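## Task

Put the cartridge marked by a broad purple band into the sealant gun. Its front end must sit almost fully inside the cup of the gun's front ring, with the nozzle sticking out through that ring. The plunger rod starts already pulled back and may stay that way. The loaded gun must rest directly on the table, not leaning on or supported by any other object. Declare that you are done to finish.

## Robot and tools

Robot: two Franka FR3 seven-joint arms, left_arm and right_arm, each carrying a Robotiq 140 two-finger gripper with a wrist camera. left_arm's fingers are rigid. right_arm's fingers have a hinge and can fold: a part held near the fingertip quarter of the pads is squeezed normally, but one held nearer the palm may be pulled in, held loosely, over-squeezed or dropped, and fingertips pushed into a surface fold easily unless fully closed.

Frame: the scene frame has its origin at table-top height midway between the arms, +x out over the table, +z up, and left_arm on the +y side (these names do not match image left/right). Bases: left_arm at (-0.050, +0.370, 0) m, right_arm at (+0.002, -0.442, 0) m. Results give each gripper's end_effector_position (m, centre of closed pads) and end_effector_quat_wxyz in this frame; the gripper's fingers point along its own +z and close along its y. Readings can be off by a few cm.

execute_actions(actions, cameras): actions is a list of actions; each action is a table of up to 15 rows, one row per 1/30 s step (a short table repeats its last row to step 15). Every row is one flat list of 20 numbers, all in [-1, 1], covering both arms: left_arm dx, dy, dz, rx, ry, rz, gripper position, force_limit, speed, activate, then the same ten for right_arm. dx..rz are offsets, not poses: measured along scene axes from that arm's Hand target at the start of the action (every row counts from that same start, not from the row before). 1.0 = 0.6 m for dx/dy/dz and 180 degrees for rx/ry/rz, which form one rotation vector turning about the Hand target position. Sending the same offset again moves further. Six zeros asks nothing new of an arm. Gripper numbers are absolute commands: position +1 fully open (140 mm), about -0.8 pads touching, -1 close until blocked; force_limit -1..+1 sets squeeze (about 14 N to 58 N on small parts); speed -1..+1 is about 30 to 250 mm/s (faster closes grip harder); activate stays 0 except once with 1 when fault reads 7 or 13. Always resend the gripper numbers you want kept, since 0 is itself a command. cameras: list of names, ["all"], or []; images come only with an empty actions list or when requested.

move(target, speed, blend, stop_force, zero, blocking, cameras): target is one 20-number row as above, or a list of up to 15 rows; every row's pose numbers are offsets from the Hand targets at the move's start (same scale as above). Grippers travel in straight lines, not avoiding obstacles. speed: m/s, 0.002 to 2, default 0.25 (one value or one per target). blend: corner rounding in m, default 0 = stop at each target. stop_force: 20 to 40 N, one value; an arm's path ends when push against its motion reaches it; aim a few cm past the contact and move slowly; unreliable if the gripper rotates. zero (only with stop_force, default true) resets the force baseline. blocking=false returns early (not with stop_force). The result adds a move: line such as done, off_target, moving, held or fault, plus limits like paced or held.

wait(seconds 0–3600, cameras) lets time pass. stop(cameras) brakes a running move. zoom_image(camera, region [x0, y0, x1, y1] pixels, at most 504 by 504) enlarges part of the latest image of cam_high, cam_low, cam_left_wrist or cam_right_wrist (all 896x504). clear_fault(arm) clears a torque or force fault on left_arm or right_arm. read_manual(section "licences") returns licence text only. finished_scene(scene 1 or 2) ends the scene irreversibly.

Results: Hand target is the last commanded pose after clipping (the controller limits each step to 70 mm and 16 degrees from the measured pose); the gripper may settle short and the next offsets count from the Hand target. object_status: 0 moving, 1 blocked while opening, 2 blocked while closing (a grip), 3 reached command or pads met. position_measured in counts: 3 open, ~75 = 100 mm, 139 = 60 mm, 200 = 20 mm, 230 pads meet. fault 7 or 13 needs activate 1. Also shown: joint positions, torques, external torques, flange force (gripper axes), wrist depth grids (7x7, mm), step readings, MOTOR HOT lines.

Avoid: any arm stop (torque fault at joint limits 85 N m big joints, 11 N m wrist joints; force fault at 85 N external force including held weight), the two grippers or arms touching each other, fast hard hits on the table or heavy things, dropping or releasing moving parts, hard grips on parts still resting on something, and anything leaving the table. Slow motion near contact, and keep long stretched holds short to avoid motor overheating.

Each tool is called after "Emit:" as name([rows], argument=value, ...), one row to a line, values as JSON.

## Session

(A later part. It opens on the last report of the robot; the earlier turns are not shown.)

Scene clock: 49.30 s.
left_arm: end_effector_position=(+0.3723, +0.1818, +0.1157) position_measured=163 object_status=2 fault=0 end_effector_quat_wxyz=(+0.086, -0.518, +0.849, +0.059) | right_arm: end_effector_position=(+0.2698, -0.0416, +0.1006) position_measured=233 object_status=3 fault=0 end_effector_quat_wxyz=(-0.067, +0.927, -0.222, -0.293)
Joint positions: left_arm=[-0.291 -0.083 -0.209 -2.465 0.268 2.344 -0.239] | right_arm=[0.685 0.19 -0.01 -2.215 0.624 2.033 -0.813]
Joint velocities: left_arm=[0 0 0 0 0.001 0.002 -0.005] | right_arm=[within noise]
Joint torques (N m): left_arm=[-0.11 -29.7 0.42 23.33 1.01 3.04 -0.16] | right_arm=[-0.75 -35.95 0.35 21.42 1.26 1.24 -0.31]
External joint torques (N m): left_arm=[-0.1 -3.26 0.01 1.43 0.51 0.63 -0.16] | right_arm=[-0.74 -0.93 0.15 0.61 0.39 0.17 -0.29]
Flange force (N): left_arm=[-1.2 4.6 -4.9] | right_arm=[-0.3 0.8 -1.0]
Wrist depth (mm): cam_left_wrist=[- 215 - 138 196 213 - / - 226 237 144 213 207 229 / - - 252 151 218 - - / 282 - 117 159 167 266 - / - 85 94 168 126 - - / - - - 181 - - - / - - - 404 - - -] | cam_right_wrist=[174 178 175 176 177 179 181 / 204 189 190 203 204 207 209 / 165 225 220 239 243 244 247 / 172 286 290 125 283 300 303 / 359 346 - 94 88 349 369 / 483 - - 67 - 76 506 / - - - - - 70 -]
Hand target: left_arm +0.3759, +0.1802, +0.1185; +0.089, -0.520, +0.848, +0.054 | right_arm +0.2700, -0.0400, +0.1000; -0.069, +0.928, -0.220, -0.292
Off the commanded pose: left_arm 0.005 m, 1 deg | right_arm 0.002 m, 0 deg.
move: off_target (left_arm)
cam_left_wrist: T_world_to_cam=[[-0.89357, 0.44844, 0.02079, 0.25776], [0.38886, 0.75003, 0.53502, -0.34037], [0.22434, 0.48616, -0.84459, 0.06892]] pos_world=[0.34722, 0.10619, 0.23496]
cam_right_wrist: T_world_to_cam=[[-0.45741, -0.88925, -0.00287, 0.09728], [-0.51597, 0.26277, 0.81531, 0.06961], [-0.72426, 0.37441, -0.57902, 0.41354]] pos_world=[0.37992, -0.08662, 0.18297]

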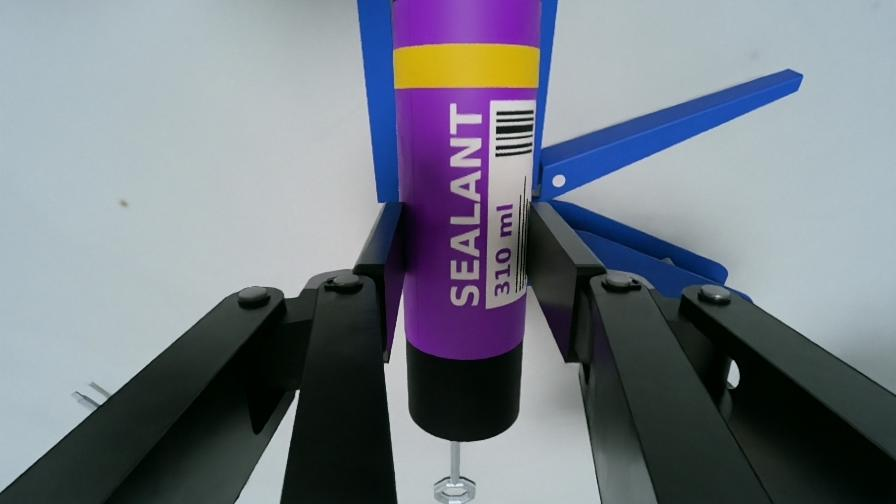

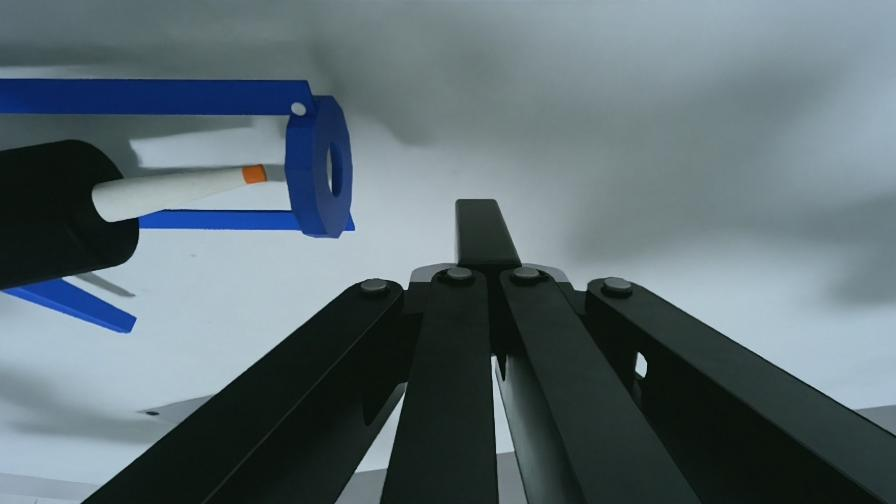

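Emit:
move(target=[-0.0372,-0.0745,-0.0155,0,0,0,-1,-0.05,-1,0,0,0,0,0,0,0,-1,-1,0,0], speed=0.06, cameras=["cam_high","cam_left_wrist","cam_right_wrist"])

Emit:
zoom_image(camera="cam_right_wrist", region=[60, 60, 440, 350])

Emit:
zoom_image(camera="cam_high", region=[450, 160, 570, 260])

Scene clock: 54.33 s.
left_arm: end_effector_position=(+0.3507, +0.1388, +0.1057) position_measured=163 object_status=2 fault=0 end_effector_quat_wxyz=(+0.086, -0.519, +0.848, +0.058) | right_arm: end_effector_position=(+0.2698, -0.0416, +0.1006) position_measured=233 object_status=3 fault=0 end_effector_quat_wxyz=(-0.067, +0.927, -0.222, -0.293)
Joint positions: left_arm=[-0.334 -0.048 -0.267 -2.449 0.269 2.342 -0.347] | right_arm=[0.685 0.19 -0.01 -2.215 0.624 2.033 -0.813]
Joint velocities: left_arm=[0 0.001 0 0 -0.001 -0.001 -0.006] | right_arm=[within noise]
Joint torques (N m): left_arm=[-0.55 -30.19 -0.2 23.6 0.95 2.51 -0.22] | right_arm=[-0.76 -36 0.38 21.4 1.27 1.23 -0.24]
External joint torques (N m): left_arm=[-0.65 -3.07 -0.63 1.9 0.45 0.14 -0.22] | right_arm=[-0.79 -0.93 0.15 0.53 0.38 0.16 -0.22]
Flange force (N): left_arm=[0.1 2.3 -6.5] | right_arm=[-0.4 1.0 -1.0]
Wrist depth (mm): cam_left_wrist=[- 207 205 137 186 - - / - 222 215 144 192 - - / 240 - - 151 212 218 244 / 260 - - 159 165 265 - / 291 85 94 168 126 - 298 / - - - - - - - / - - - 376 - - -] | cam_right_wrist=[174 178 175 177 178 179 181 / 168 164 190 203 205 206 209 / 156 159 186 232 242 244 247 / 162 182 287 125 283 300 302 / 359 346 - 94 88 345 390 / 482 - - 67 - 76 471 / - - - - - 70 -]
Hand target: left_arm +0.3536, +0.1355, +0.1092; +0.089, -0.520, +0.848, +0.054 | right_arm +0.2700, -0.0400, +0.1000; -0.069, +0.928, -0.220, -0.292
Off the commanded pose: left_arm 0.006 m, 1 deg | right_arm 0.002 m, 0 deg.
move: off_target (left_arm)
cam_left_wrist: T_world_to_cam=[[-0.89442, 0.4468, 0.01953, 0.25861], [0.38686, 0.75104, 0.53505, -0.2938], [0.2244, 0.48612, -0.84459, 0.08621]] pos_world=[0.32562, 0.0632, 0.22496]
cam_right_wrist: T_world_to_cam=[[-0.45741, -0.88925, -0.00287, 0.09728], [-0.51597, 0.26277, 0.81531, 0.06961], [-0.72426, 0.37441, -0.57902, 0.41354]] pos_world=[0.37992, -0.08662, 0.18297]

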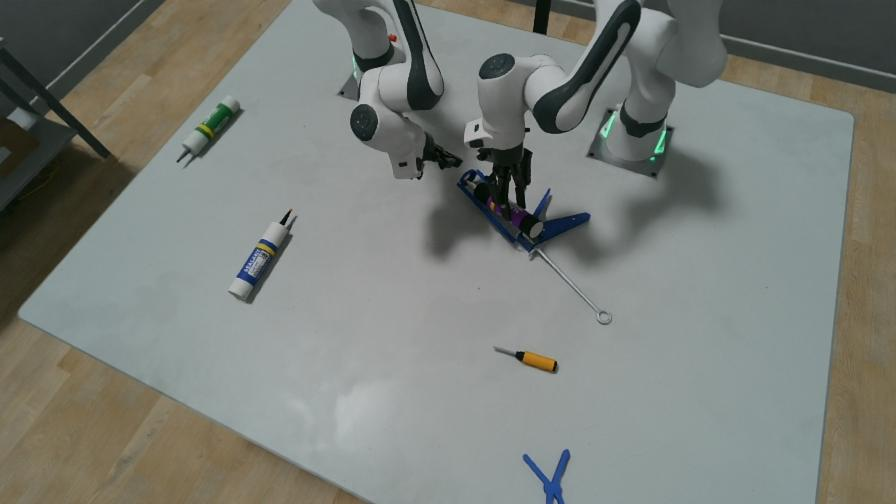

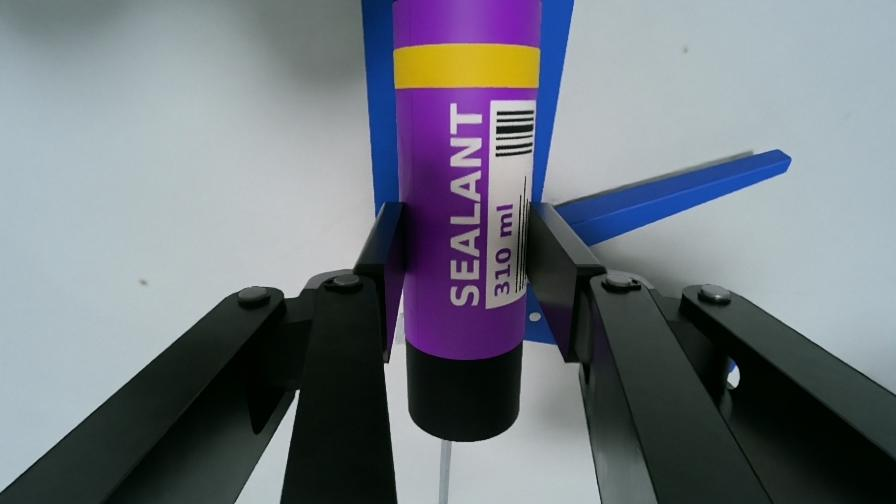

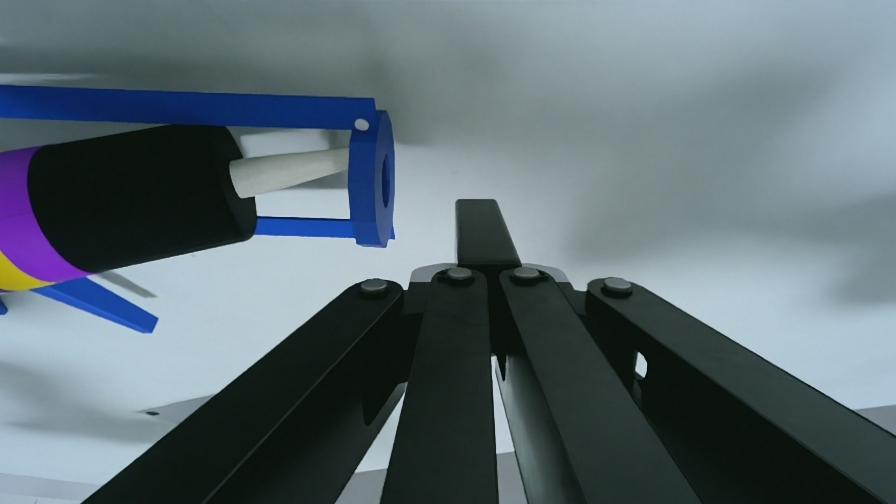

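Scaled by 1.326.

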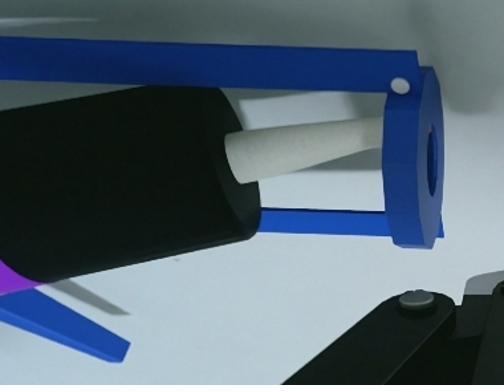

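Scaled by 4.200.

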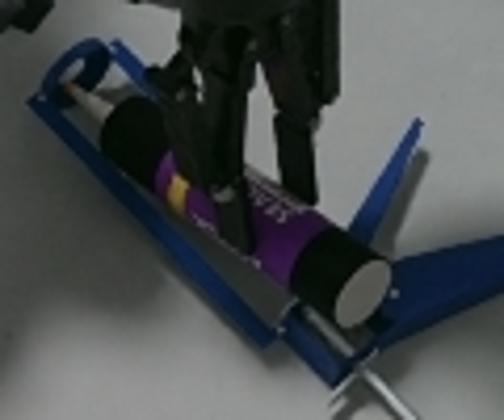

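Emit:
zoom_image(camera="cam_left_wrist", region=[340, 0, 600, 210])

Emit:
zoom_image(camera="cam_left_wrist", region=[380, 290, 640, 504])

Scaled by 1.938.

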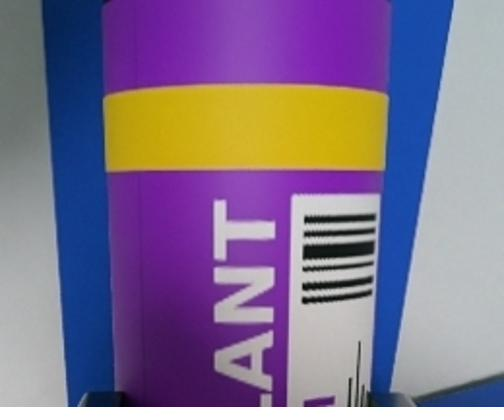

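Scaled by 1.938.

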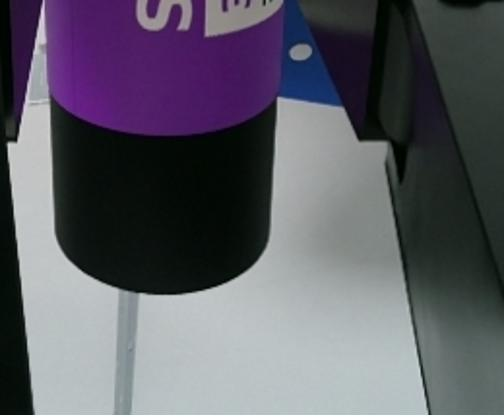

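Emit:
move([
  [0.0108,0.0217,0.0058,0,0,0,-1,-0.05,-1,0,0,0,0,0,0,0,-1,-1,0,0],
  [0.0162,0.0298,0.0063,-0.0147,0.0079,-0.0106,-1,-0.05,-1,0,0,0,0,0,0,0,-1,-1,0,0],
], speed=0.05, cameras=["cam_high","cam_left_wrist","cam_right_wrist"])

Emit:
zoom_image(camera="cam_right_wrist", region=[60, 60, 440, 350])

Emit:
zoom_image(camera="cam_high", region=[450, 160, 570, 260])

Emit:
zoom_image(camera="cam_left_wrist", region=[340, 0, 600, 210])

Scene clock: 63.50 s.
left_arm: end_effector_position=(+0.3597, +0.1551, +0.1092) position_measured=163 object_status=2 fault=0 end_effector_quat_wxyz=(+0.066, -0.509, +0.857, +0.045) | right_arm: end_effector_position=(+0.2698, -0.0416, +0.1006) position_measured=233 object_status=3 fault=0 end_effector_quat_wxyz=(-0.067, +0.927, -0.222, -0.293)
Joint positions: left_arm=[-0.315 -0.072 -0.222 -2.467 0.204 2.366 -0.21] | right_arm=[0.685 0.19 -0.01 -2.215 0.624 2.033 -0.813]
Joint velocities: left_arm=[0 0.001 -0.001 -0.001 0.001 0 0.006] | right_arm=[within noise]
Joint torques (N m): left_arm=[-0.21 -30.91 0.82 22.75 0.05 3.12 0.27] | right_arm=[-0.75 -35.95 0.44 21.37 1.26 1.23 -0.25]
External joint torques (N m): left_arm=[-0.2 -4.36 0.44 1.06 -0.45 0.65 0.28] | right_arm=[-0.73 -0.85 0.25 0.52 0.39 0.16 -0.23]
Flange force (N): left_arm=[-2.9 9.8 -8.3] | right_arm=[-0.4 0.8 -0.8]
Wrist depth (mm): cam_left_wrist=[- 207 205 138 187 210 - / - 229 - 144 228 - 219 / - - - 151 217 245 254 / 263 - - 159 150 270 273 / - 85 94 167 126 - - / - - - 179 - - - / - - - - - - -] | cam_right_wrist=[174 179 175 177 178 179 180 / 188 166 164 203 205 207 208 / 156 184 222 232 241 245 247 / 158 215 289 125 283 300 304 / 358 345 - 94 88 347 391 / 479 - - 67 - 76 476 / - - - - - 70 -]
Hand target: left_arm +0.3633, +0.1534, +0.1130; +0.068, -0.507, +0.858, +0.040 | right_arm +0.2700, -0.0400, +0.1000; -0.069, +0.928, -0.220, -0.292
Off the commanded pose: left_arm 0.005 m, 1 deg | right_arm 0.002 m, 0 deg.
move: off_target (left_arm)
cam_left_wrist: T_world_to_cam=[[-0.88199, 0.47078, 0.02127, 0.25099], [0.41897, 0.76267, 0.49274, -0.32014], [0.21575, 0.44351, -0.86991, 0.09173]] pos_world=[0.33571, 0.08532, 0.2322]
cam_right_wrist: T_world_to_cam=[[-0.45741, -0.88925, -0.00287, 0.09728], [-0.51597, 0.26277, 0.81531, 0.06961], [-0.72426, 0.37441, -0.57902, 0.41354]] pos_world=[0.37992, -0.08662, 0.18297]

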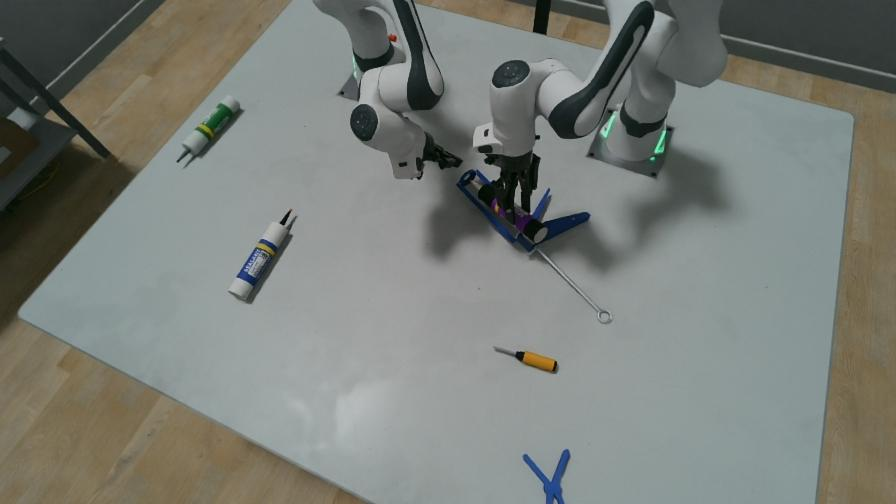

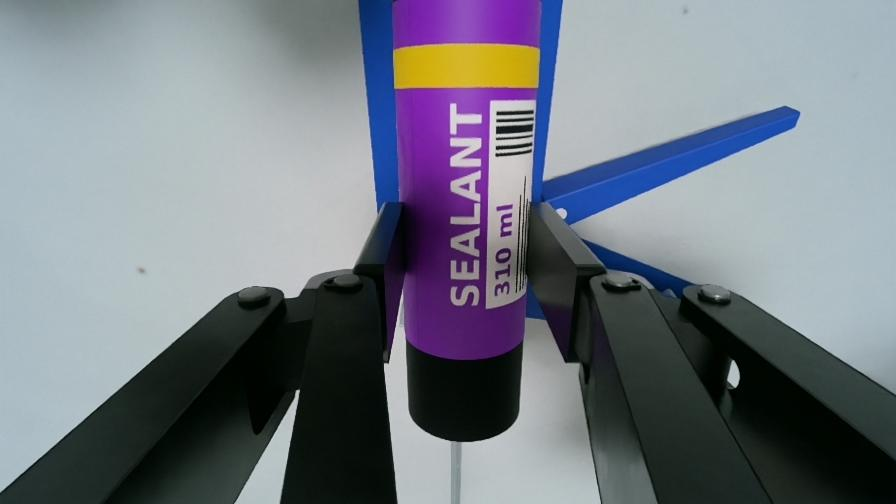

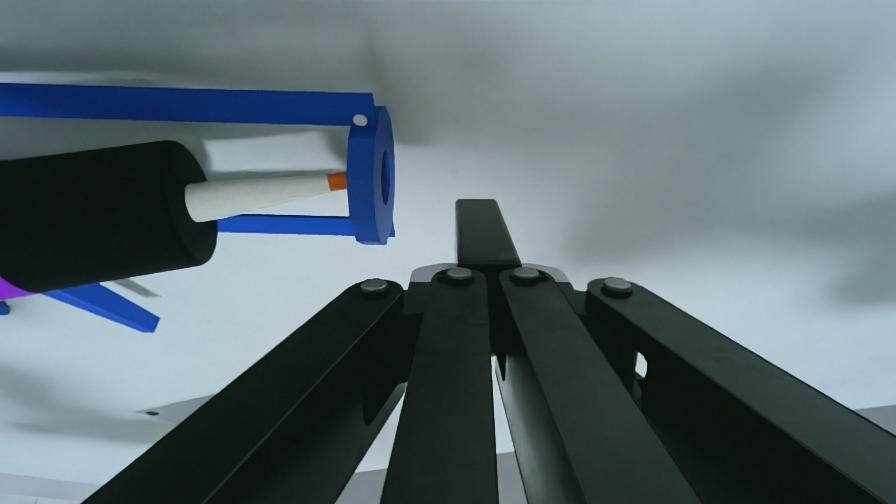

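Scaled by 1.326.

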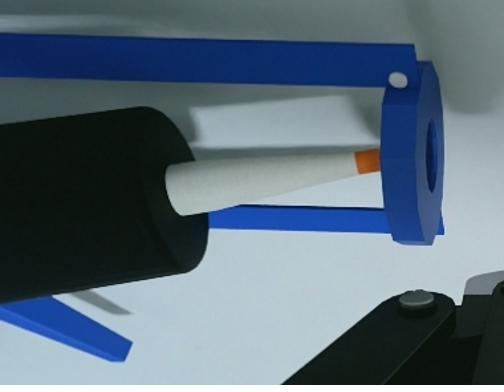

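Scaled by 4.200.

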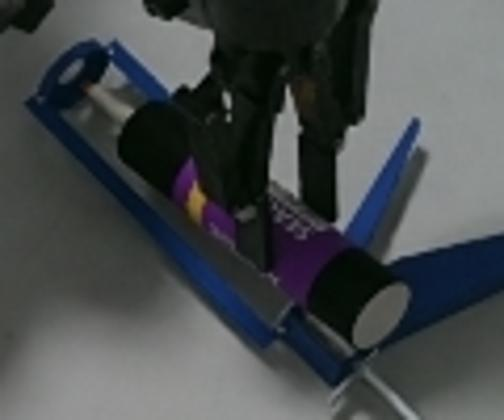

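Scaled by 1.938.

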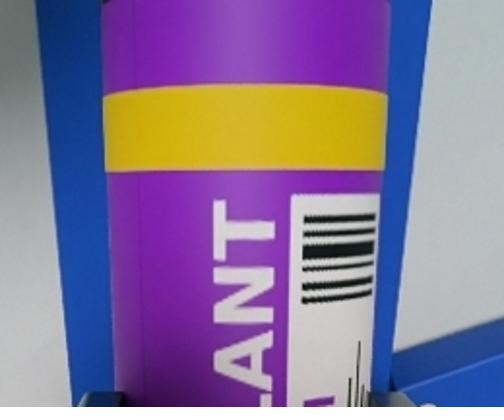

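Emit:
move(target=[-0.018,-0.0367,-0.007,0,0,0,-1,-0.05,-1,0,0,0,0,0,0,0,-1,-1,0,0], speed=0.05, cameras=["cam_right_wrist"])

Emit:
zoom_image(camera="cam_right_wrist", region=[120, 60, 500, 350])

Scene clock: 67.07 s.
left_arm: end_effector_position=(+0.3489, +0.1354, +0.1052) position_measured=163 object_status=2 fault=0 end_effector_quat_wxyz=(+0.065, -0.505, +0.859, +0.046) | right_arm: end_effector_position=(+0.2698, -0.0416, +0.1006) position_measured=233 object_status=3 fault=0 end_effector_quat_wxyz=(-0.067, +0.927, -0.222, -0.293)
Joint positions: left_arm=[-0.338 -0.058 -0.247 -2.461 0.204 2.366 -0.249] | right_arm=[0.685 0.19 -0.01 -2.215 0.624 2.033 -0.813]
Joint velocities: left_arm=[-0.002 0 0 0.001 -0.002 -0.001 -0.004] | right_arm=[within noise]
Joint torques (N m): left_arm=[-0.31 -29.88 0.15 23.51 0.38 2.98 -0.3] | right_arm=[-0.77 -35.93 0.37 21.41 1.24 1.24 -0.27]
External joint torques (N m): left_arm=[-0.38 -3.17 -0.27 2.01 -0.1 0.55 -0.29] | right_arm=[-0.89 -0.86 0.05 0.59 0.37 0.18 -0.26]
Flange force (N): left_arm=[0.0 2.8 -6.3] | right_arm=[0.0 0.7 -1.1]
Wrist depth (mm): cam_left_wrist=[- - - 138 153 211 - / - 224 - 144 192 222 223 / - 239 - 151 211 217 - / - 250 250 158 165 276 - / - 85 93 168 126 - - / - - - - - - - / - - - - - - -] | cam_right_wrist=[174 179 175 176 178 179 181 / 188 165 164 204 205 207 208 / 156 160 221 232 242 243 246 / 159 167 289 125 283 300 304 / 359 348 - 94 88 348 391 / 485 - - 67 - 76 507 / - - - - - 70 -]
Hand target: left_arm +0.3525, +0.1314, +0.1088; +0.068, -0.507, +0.858, +0.040 | right_arm +0.2700, -0.0400, +0.1000; -0.069, +0.928, -0.220, -0.292
Off the commanded pose: left_arm 0.006 m, 1 deg | right_arm 0.002 m, 0 deg.
move: off_target (left_arm)
cam_right_wrist: T_world_to_cam=[[-0.45741, -0.88925, -0.00287, 0.09728], [-0.51597, 0.26277, 0.81531, 0.06961], [-0.72426, 0.37441, -0.57902, 0.41354]] pos_world=[0.37992, -0.08662, 0.18297]

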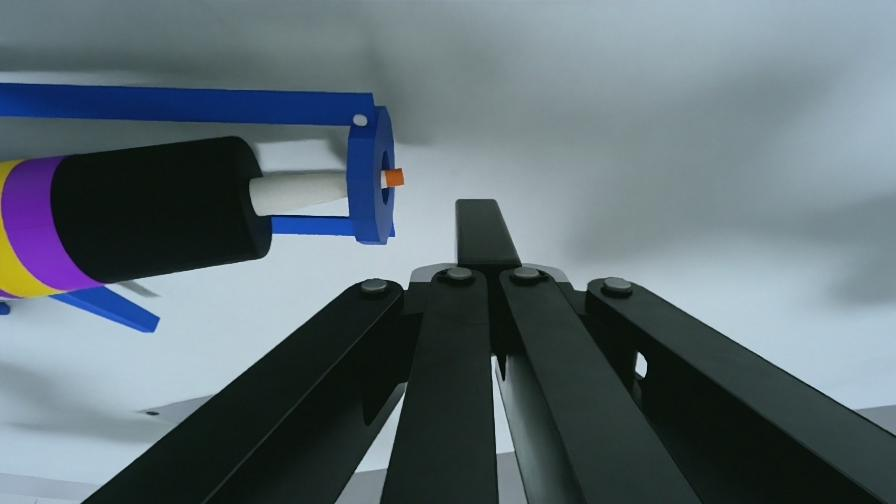

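Scaled by 1.326.

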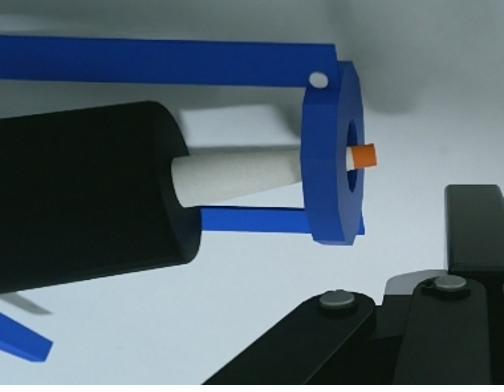

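Emit:
move(target=[-0.0214,-0.0403,-0.0097,0,0,0,-1,-0.05,-1,0,0,0,0,0,0,0,-1,-1,0,0], speed=0.05, cameras=["cam_high","cam_left_wrist","cam_right_wrist"])

Emit:
zoom_image(camera="cam_right_wrist", region=[120, 60, 500, 350])

Emit:
zoom_image(camera="cam_high", region=[450, 160, 570, 260])

Emit:
zoom_image(camera="cam_left_wrist", region=[380, 290, 640, 504])

Scene clock: 69.57 s.
left_arm: end_effector_position=(+0.3360, +0.1111, +0.0994) position_measured=163 object_status=2 fault=0 end_effector_quat_wxyz=(+0.064, -0.506, +0.859, +0.045) | right_arm: end_effector_position=(+0.2698, -0.0416, +0.1006) position_measured=233 object_status=3 fault=0 end_effector_quat_wxyz=(-0.067, +0.927, -0.222, -0.293)
Joint positions: left_arm=[-0.364 -0.034 -0.278 -2.448 0.206 2.367 -0.311] | right_arm=[0.685 0.19 -0.01 -2.215 0.624 2.033 -0.813]
Joint velocities: left_arm=[0 0 0.001 -0.001 0.001 0 -0.005] | right_arm=[within noise]
Joint torques (N m): left_arm=[-0.36 -30.42 -0.04 23.34 0.92 2.95 -0.2] | right_arm=[-0.75 -36 0.36 21.41 1.26 1.24 -0.3]
External joint torques (N m): left_arm=[-0.41 -3.2 -0.33 1.89 0.44 0.51 -0.19] | right_arm=[-0.81 -1.1 0.1 0.68 0.39 0.19 -0.28]
Flange force (N): left_arm=[-0.3 2.7 -5.8] | right_arm=[-0.5 1.0 -1.3]
Wrist depth (mm): cam_left_wrist=[- 197 179 137 153 203 206 / 213 - 194 144 187 - 223 / - - - 151 209 244 237 / - 258 127 159 150 227 265 / - 90 94 167 126 - - / - - - - - - - / - - - - - - -] | cam_right_wrist=[173 178 175 176 178 179 181 / 188 166 164 203 205 207 209 / 159 161 163 232 242 245 247 / 159 167 289 125 283 299 303 / 359 344 - 94 88 347 392 / 483 - - 67 - 76 473 / - - - - - 70 -]
Hand target: left_arm +0.3396, +0.1072, +0.1029; +0.068, -0.507, +0.858, +0.040 | right_arm +0.2700, -0.0400, +0.1000; -0.069, +0.928, -0.220, -0.292
Off the commanded pose: left_arm 0.006 m, 1 deg | right_arm 0.002 m, 0 deg.
move: off_target (left_arm)
cam_left_wrist: T_world_to_cam=[[-0.8789, 0.47645, 0.02293, 0.24913], [0.42505, 0.76045, 0.49096, -0.27341], [0.21648, 0.44125, -0.87088, 0.10791]] pos_world=[0.31181, 0.0416, 0.2225]
cam_right_wrist: T_world_to_cam=[[-0.45741, -0.88925, -0.00287, 0.09728], [-0.51597, 0.26277, 0.81531, 0.06961], [-0.72426, 0.37441, -0.57902, 0.41354]] pos_world=[0.37992, -0.08662, 0.18297]

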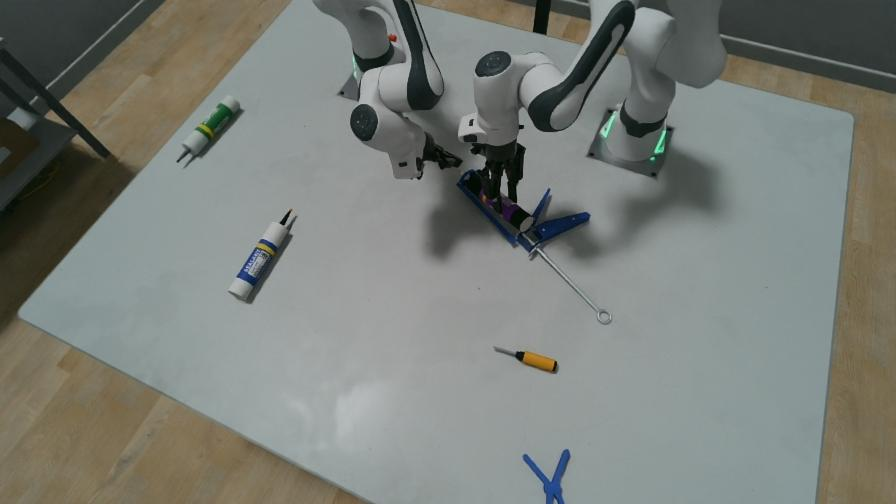

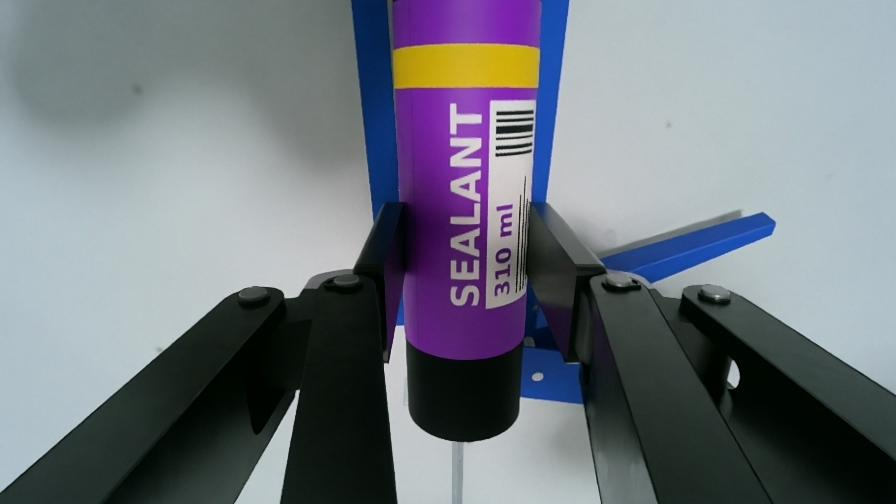

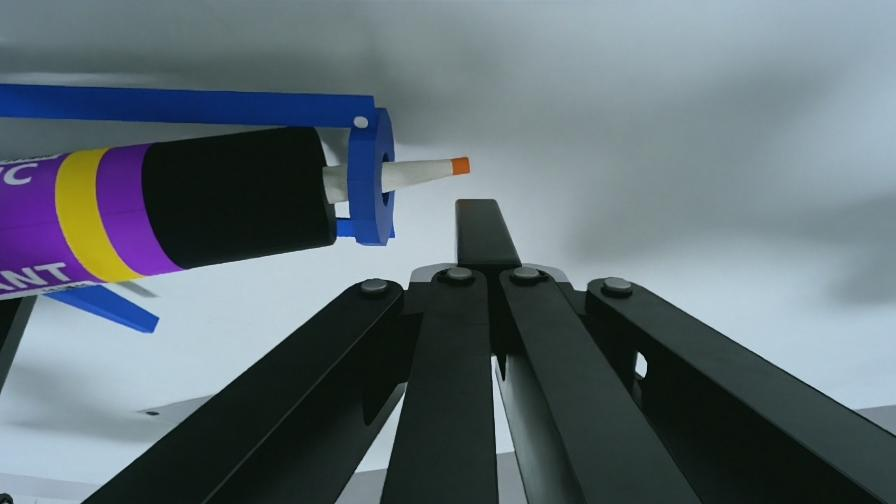

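Scaled by 1.326.

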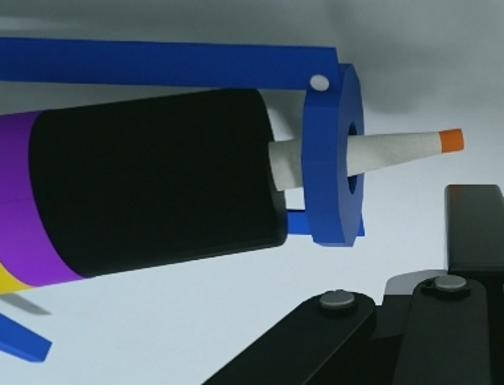

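Scaled by 4.200.

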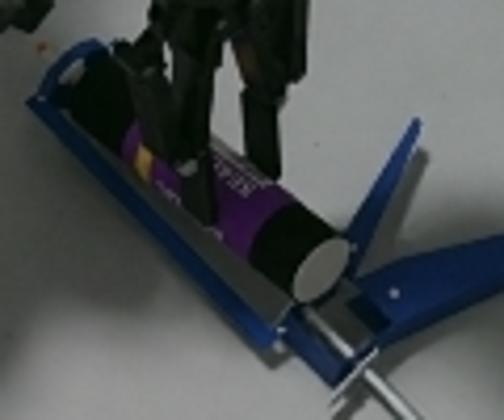

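Scaled by 1.938.

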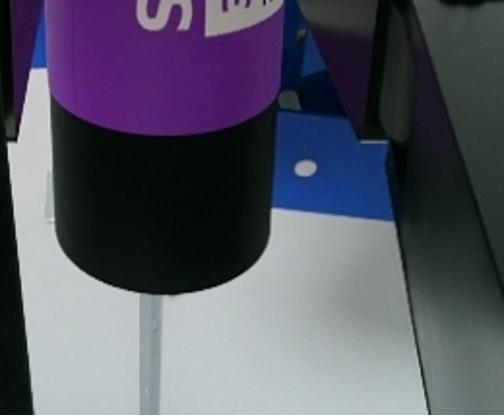

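Emit:
move(target=[-0.0046,-0.0126,-0.0017,0,0,0.0022,-1,-0.05,-1,0,0,0,0,0,0,0,-1,-1,0,0], speed=0.04, cameras=["cam_high","cam_right_wrist"])

Emit:
zoom_image(camera="cam_right_wrist", region=[120, 60, 500, 350])

Emit:
zoom_image(camera="cam_high", region=[450, 160, 570, 260])

Scene clock: 72.67 s.
left_arm: end_effector_position=(+0.3341, +0.1026, +0.0986) position_measured=163 object_status=2 fault=0 end_effector_quat_wxyz=(+0.065, -0.509, +0.857, +0.044) | right_arm: end_effector_position=(+0.2698, -0.0416, +0.1006) position_measured=233 object_status=3 fault=0 end_effector_quat_wxyz=(-0.067, +0.927, -0.222, -0.293)
Joint positions: left_arm=[-0.372 -0.024 -0.286 -2.438 0.208 2.367 -0.336] | right_arm=[0.685 0.19 -0.01 -2.215 0.624 2.033 -0.813]
Joint velocities: left_arm=[0 -0.001 -0.001 -0.001 -0.001 0 -0.008] | right_arm=[within noise]
Joint torques (N m): left_arm=[-0.41 -30.75 0.02 23.34 0.93 2.53 -0.18] | right_arm=[-0.71 -35.99 0.36 21.41 1.26 1.23 -0.26]
External joint torques (N m): left_arm=[-0.37 -3.15 -0.11 1.86 0.44 0.09 -0.18] | right_arm=[-0.77 -1.05 0.09 0.71 0.39 0.19 -0.24]
Flange force (N): left_arm=[-0.6 2.3 -6.7] | right_arm=[-0.4 0.7 -1.2]
Wrist depth (mm): cam_left_wrist=[- - 195 138 169 - 202 / - 218 219 144 190 - - / - 236 228 151 210 234 - / - - - 159 150 232 262 / - 85 93 167 126 - 286 / - - - - - - - / - - - - - - -] | cam_right_wrist=[173 179 175 176 178 179 181 / 188 165 164 204 205 206 209 / 155 157 162 224 242 244 247 / 158 166 290 125 283 300 303 / 357 328 - 94 88 348 392 / 482 - - 67 - 76 506 / - - - - - 70 -]
Hand target: left_arm +0.3369, +0.0996, +0.1019; +0.068, -0.510, +0.856, +0.040 | right_arm +0.2700, -0.0400, +0.1000; -0.069, +0.928, -0.220, -0.292
Off the commanded pose: left_arm 0.005 m, 1 deg | right_arm 0.002 m, 0 deg.
move: off_target (left_arm)
cam_right_wrist: T_world_to_cam=[[-0.45741, -0.88925, -0.00287, 0.09728], [-0.51597, 0.26277, 0.81531, 0.06961], [-0.72426, 0.37441, -0.57902, 0.41354]] pos_world=[0.37992, -0.08662, 0.18297]

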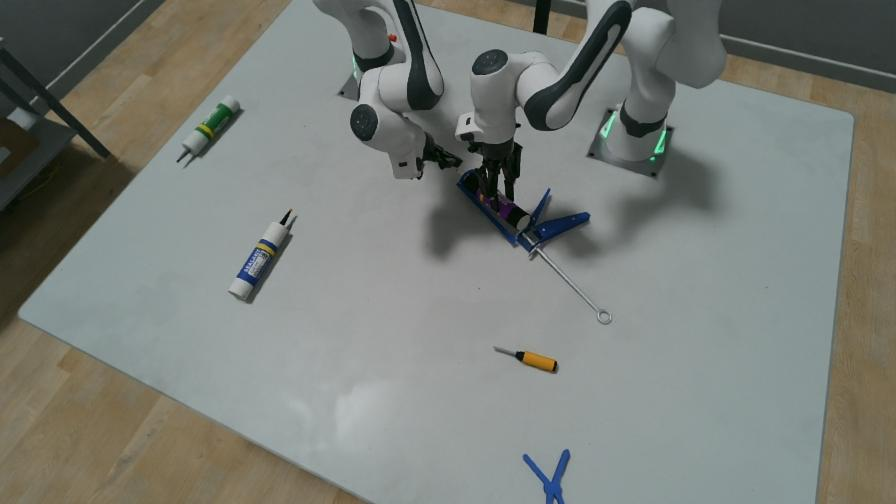

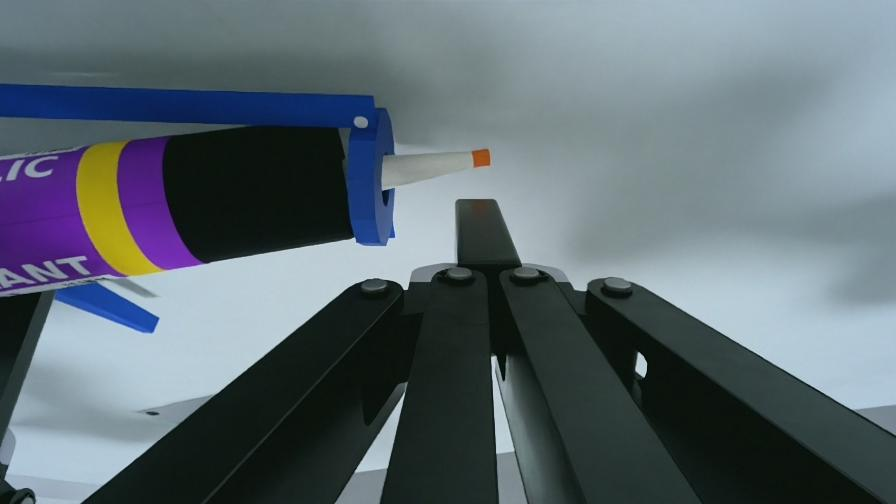

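Scaled by 1.326.

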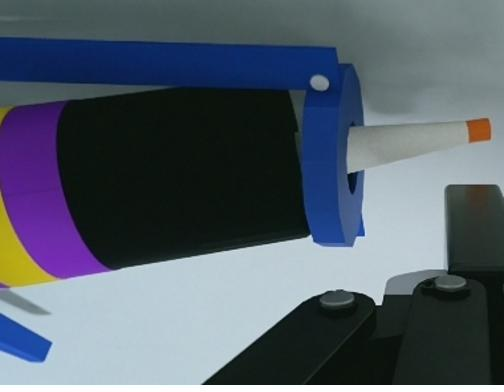

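Scaled by 4.200.

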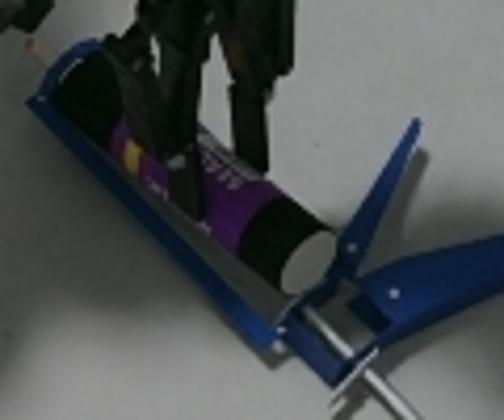

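Emit:
move(target=[0.0023,0.0060,-0.0248,-0.0294,0.0156,0,-1,-0.05,-1,0,0,0,0,0,0,0,-1,-1,0,0], speed=0.04, cameras=["cam_high","cam_left_wrist","cam_right_wrist"])

Emit:
zoom_image(camera="cam_right_wrist", region=[120, 60, 500, 350])

Emit:
zoom_image(camera="cam_high", region=[450, 160, 570, 260])

Scene clock: 76.40 s.
left_arm: end_effector_position=(+0.3396, +0.1014, +0.0900) position_measured=163 object_status=2 fault=0 end_effector_quat_wxyz=(+0.025, -0.513, +0.858, +0.011) | right_arm: end_effector_position=(+0.2698, -0.0416, +0.1006) position_measured=233 object_status=3 fault=0 end_effector_quat_wxyz=(-0.067, +0.927, -0.222, -0.293)
Joint positions: left_arm=[-0.349 -0.02 -0.256 -2.466 0.078 2.445 -0.197] | right_arm=[0.685 0.19 -0.01 -2.215 0.624 2.033 -0.813]
Joint velocities: left_arm=[0 0 0 0 -0.001 0.001 0.005] | right_arm=[within noise]
Joint torques (N m): left_arm=[0.13 -26.79 0.53 19.11 -0.14 2.79 0.4] | right_arm=[-0.76 -35.97 0.39 21.44 1.27 1.22 -0.25]
External joint torques (N m): left_arm=[0.14 0.86 0.41 -2.04 -0.6 0.18 0.4] | right_arm=[-0.78 -0.84 0.16 0.62 0.39 0.16 -0.24]
Flange force (N): left_arm=[-2.1 5.2 2.7] | right_arm=[-0.2 0.5 -1.0]
Wrist depth (mm): cam_left_wrist=[- 198 - 144 174 - 202 / - - - 149 190 - 208 / - 231 226 153 220 - 221 / - 237 234 159 165 234 - / - 85 93 164 125 - - / - - - - - - - / - - - 301 - - -] | cam_right_wrist=[174 170 172 177 177 179 181 / 159 158 161 199 204 207 209 / 153 157 164 232 242 245 248 / 183 286 288 125 283 299 303 / 360 345 - 94 88 348 390 / 483 - - 67 - 76 495 / - - - - - 70 -]
Hand target: left_arm +0.3383, +0.1032, +0.0870; +0.023, -0.512, +0.859, +0.013 | right_arm +0.2700, -0.0400, +0.1000; -0.069, +0.928, -0.220, -0.292
Off the commanded pose: left_arm 0.004 m, 0 deg | right_arm 0.002 m, 0 deg.
move: off_target (left_arm)
cam_left_wrist: T_world_to_cam=[[-0.88432, 0.46686, 0.00403, 0.26165], [0.42942, 0.80995, 0.39947, -0.26116], [0.18324, 0.35499, -0.91674, 0.12735]] pos_world=[0.32019, 0.04417, 0.22001]
cam_right_wrist: T_world_to_cam=[[-0.45741, -0.88925, -0.00287, 0.09728], [-0.51597, 0.26277, 0.81531, 0.06961], [-0.72426, 0.37441, -0.57902, 0.41354]] pos_world=[0.37992, -0.08662, 0.18297]

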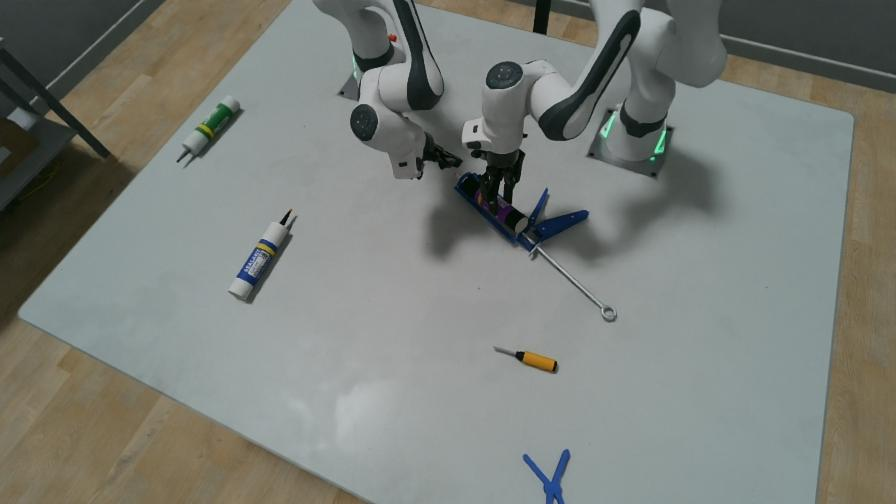

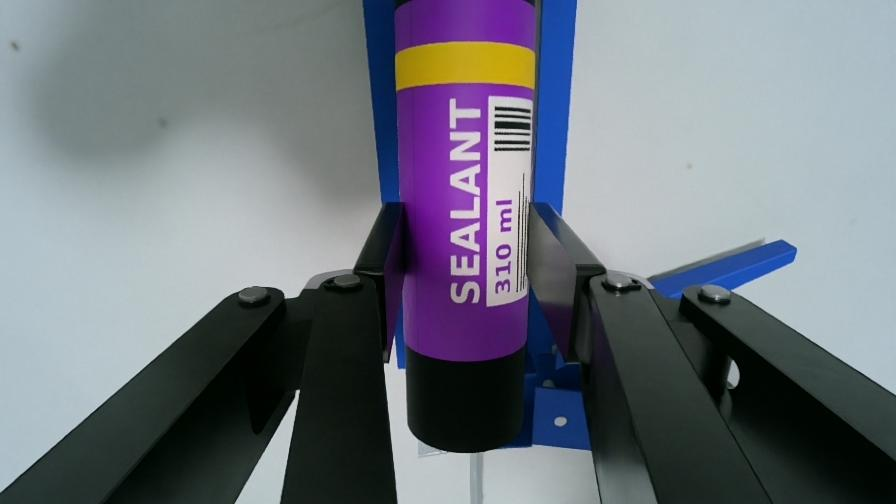

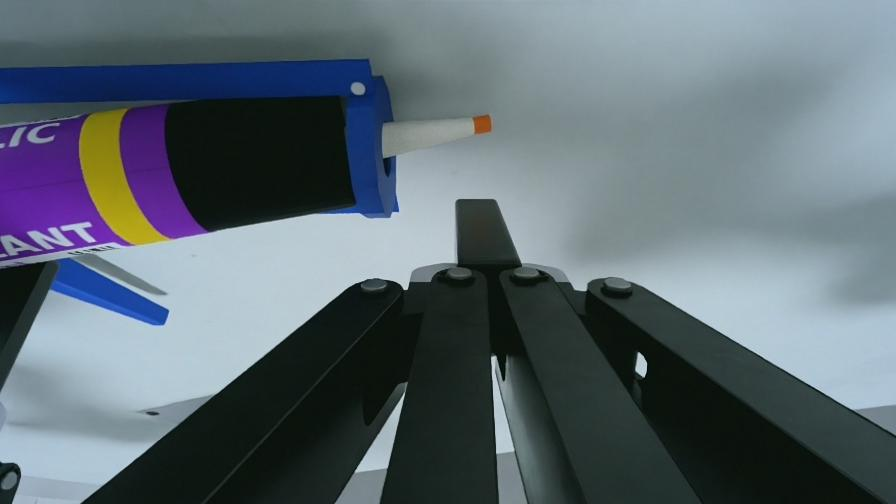

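Scaled by 1.326.

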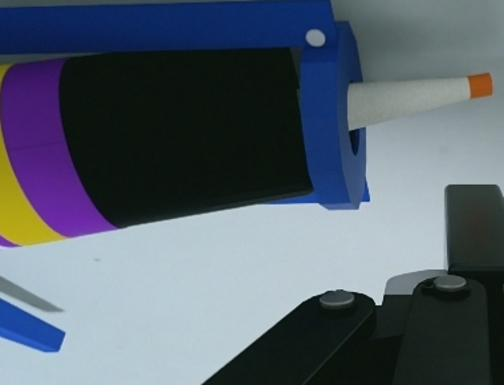

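Scaled by 4.200.

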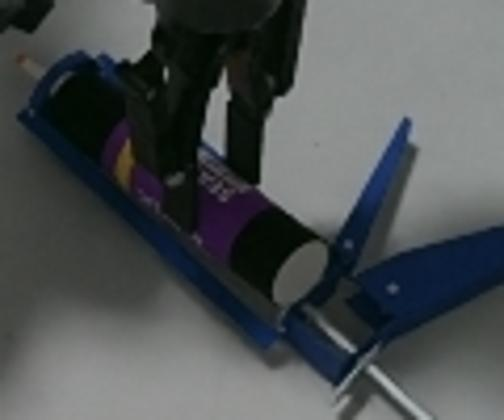

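Emit:
zoom_image(camera="cam_left_wrist", region=[340, 0, 600, 210])

Emit:
zoom_image(camera="cam_left_wrist", region=[380, 290, 640, 504])

Scaled by 1.938.

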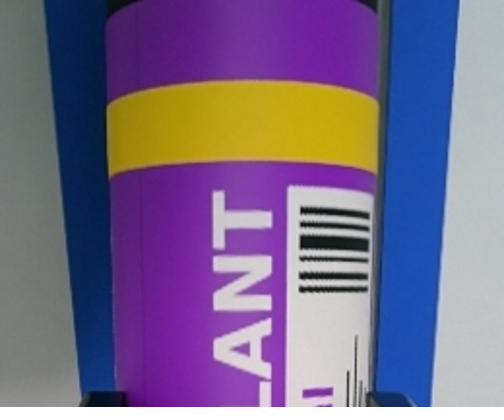

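Scaled by 1.938.

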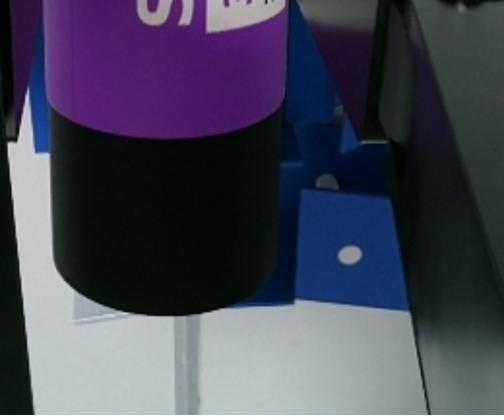

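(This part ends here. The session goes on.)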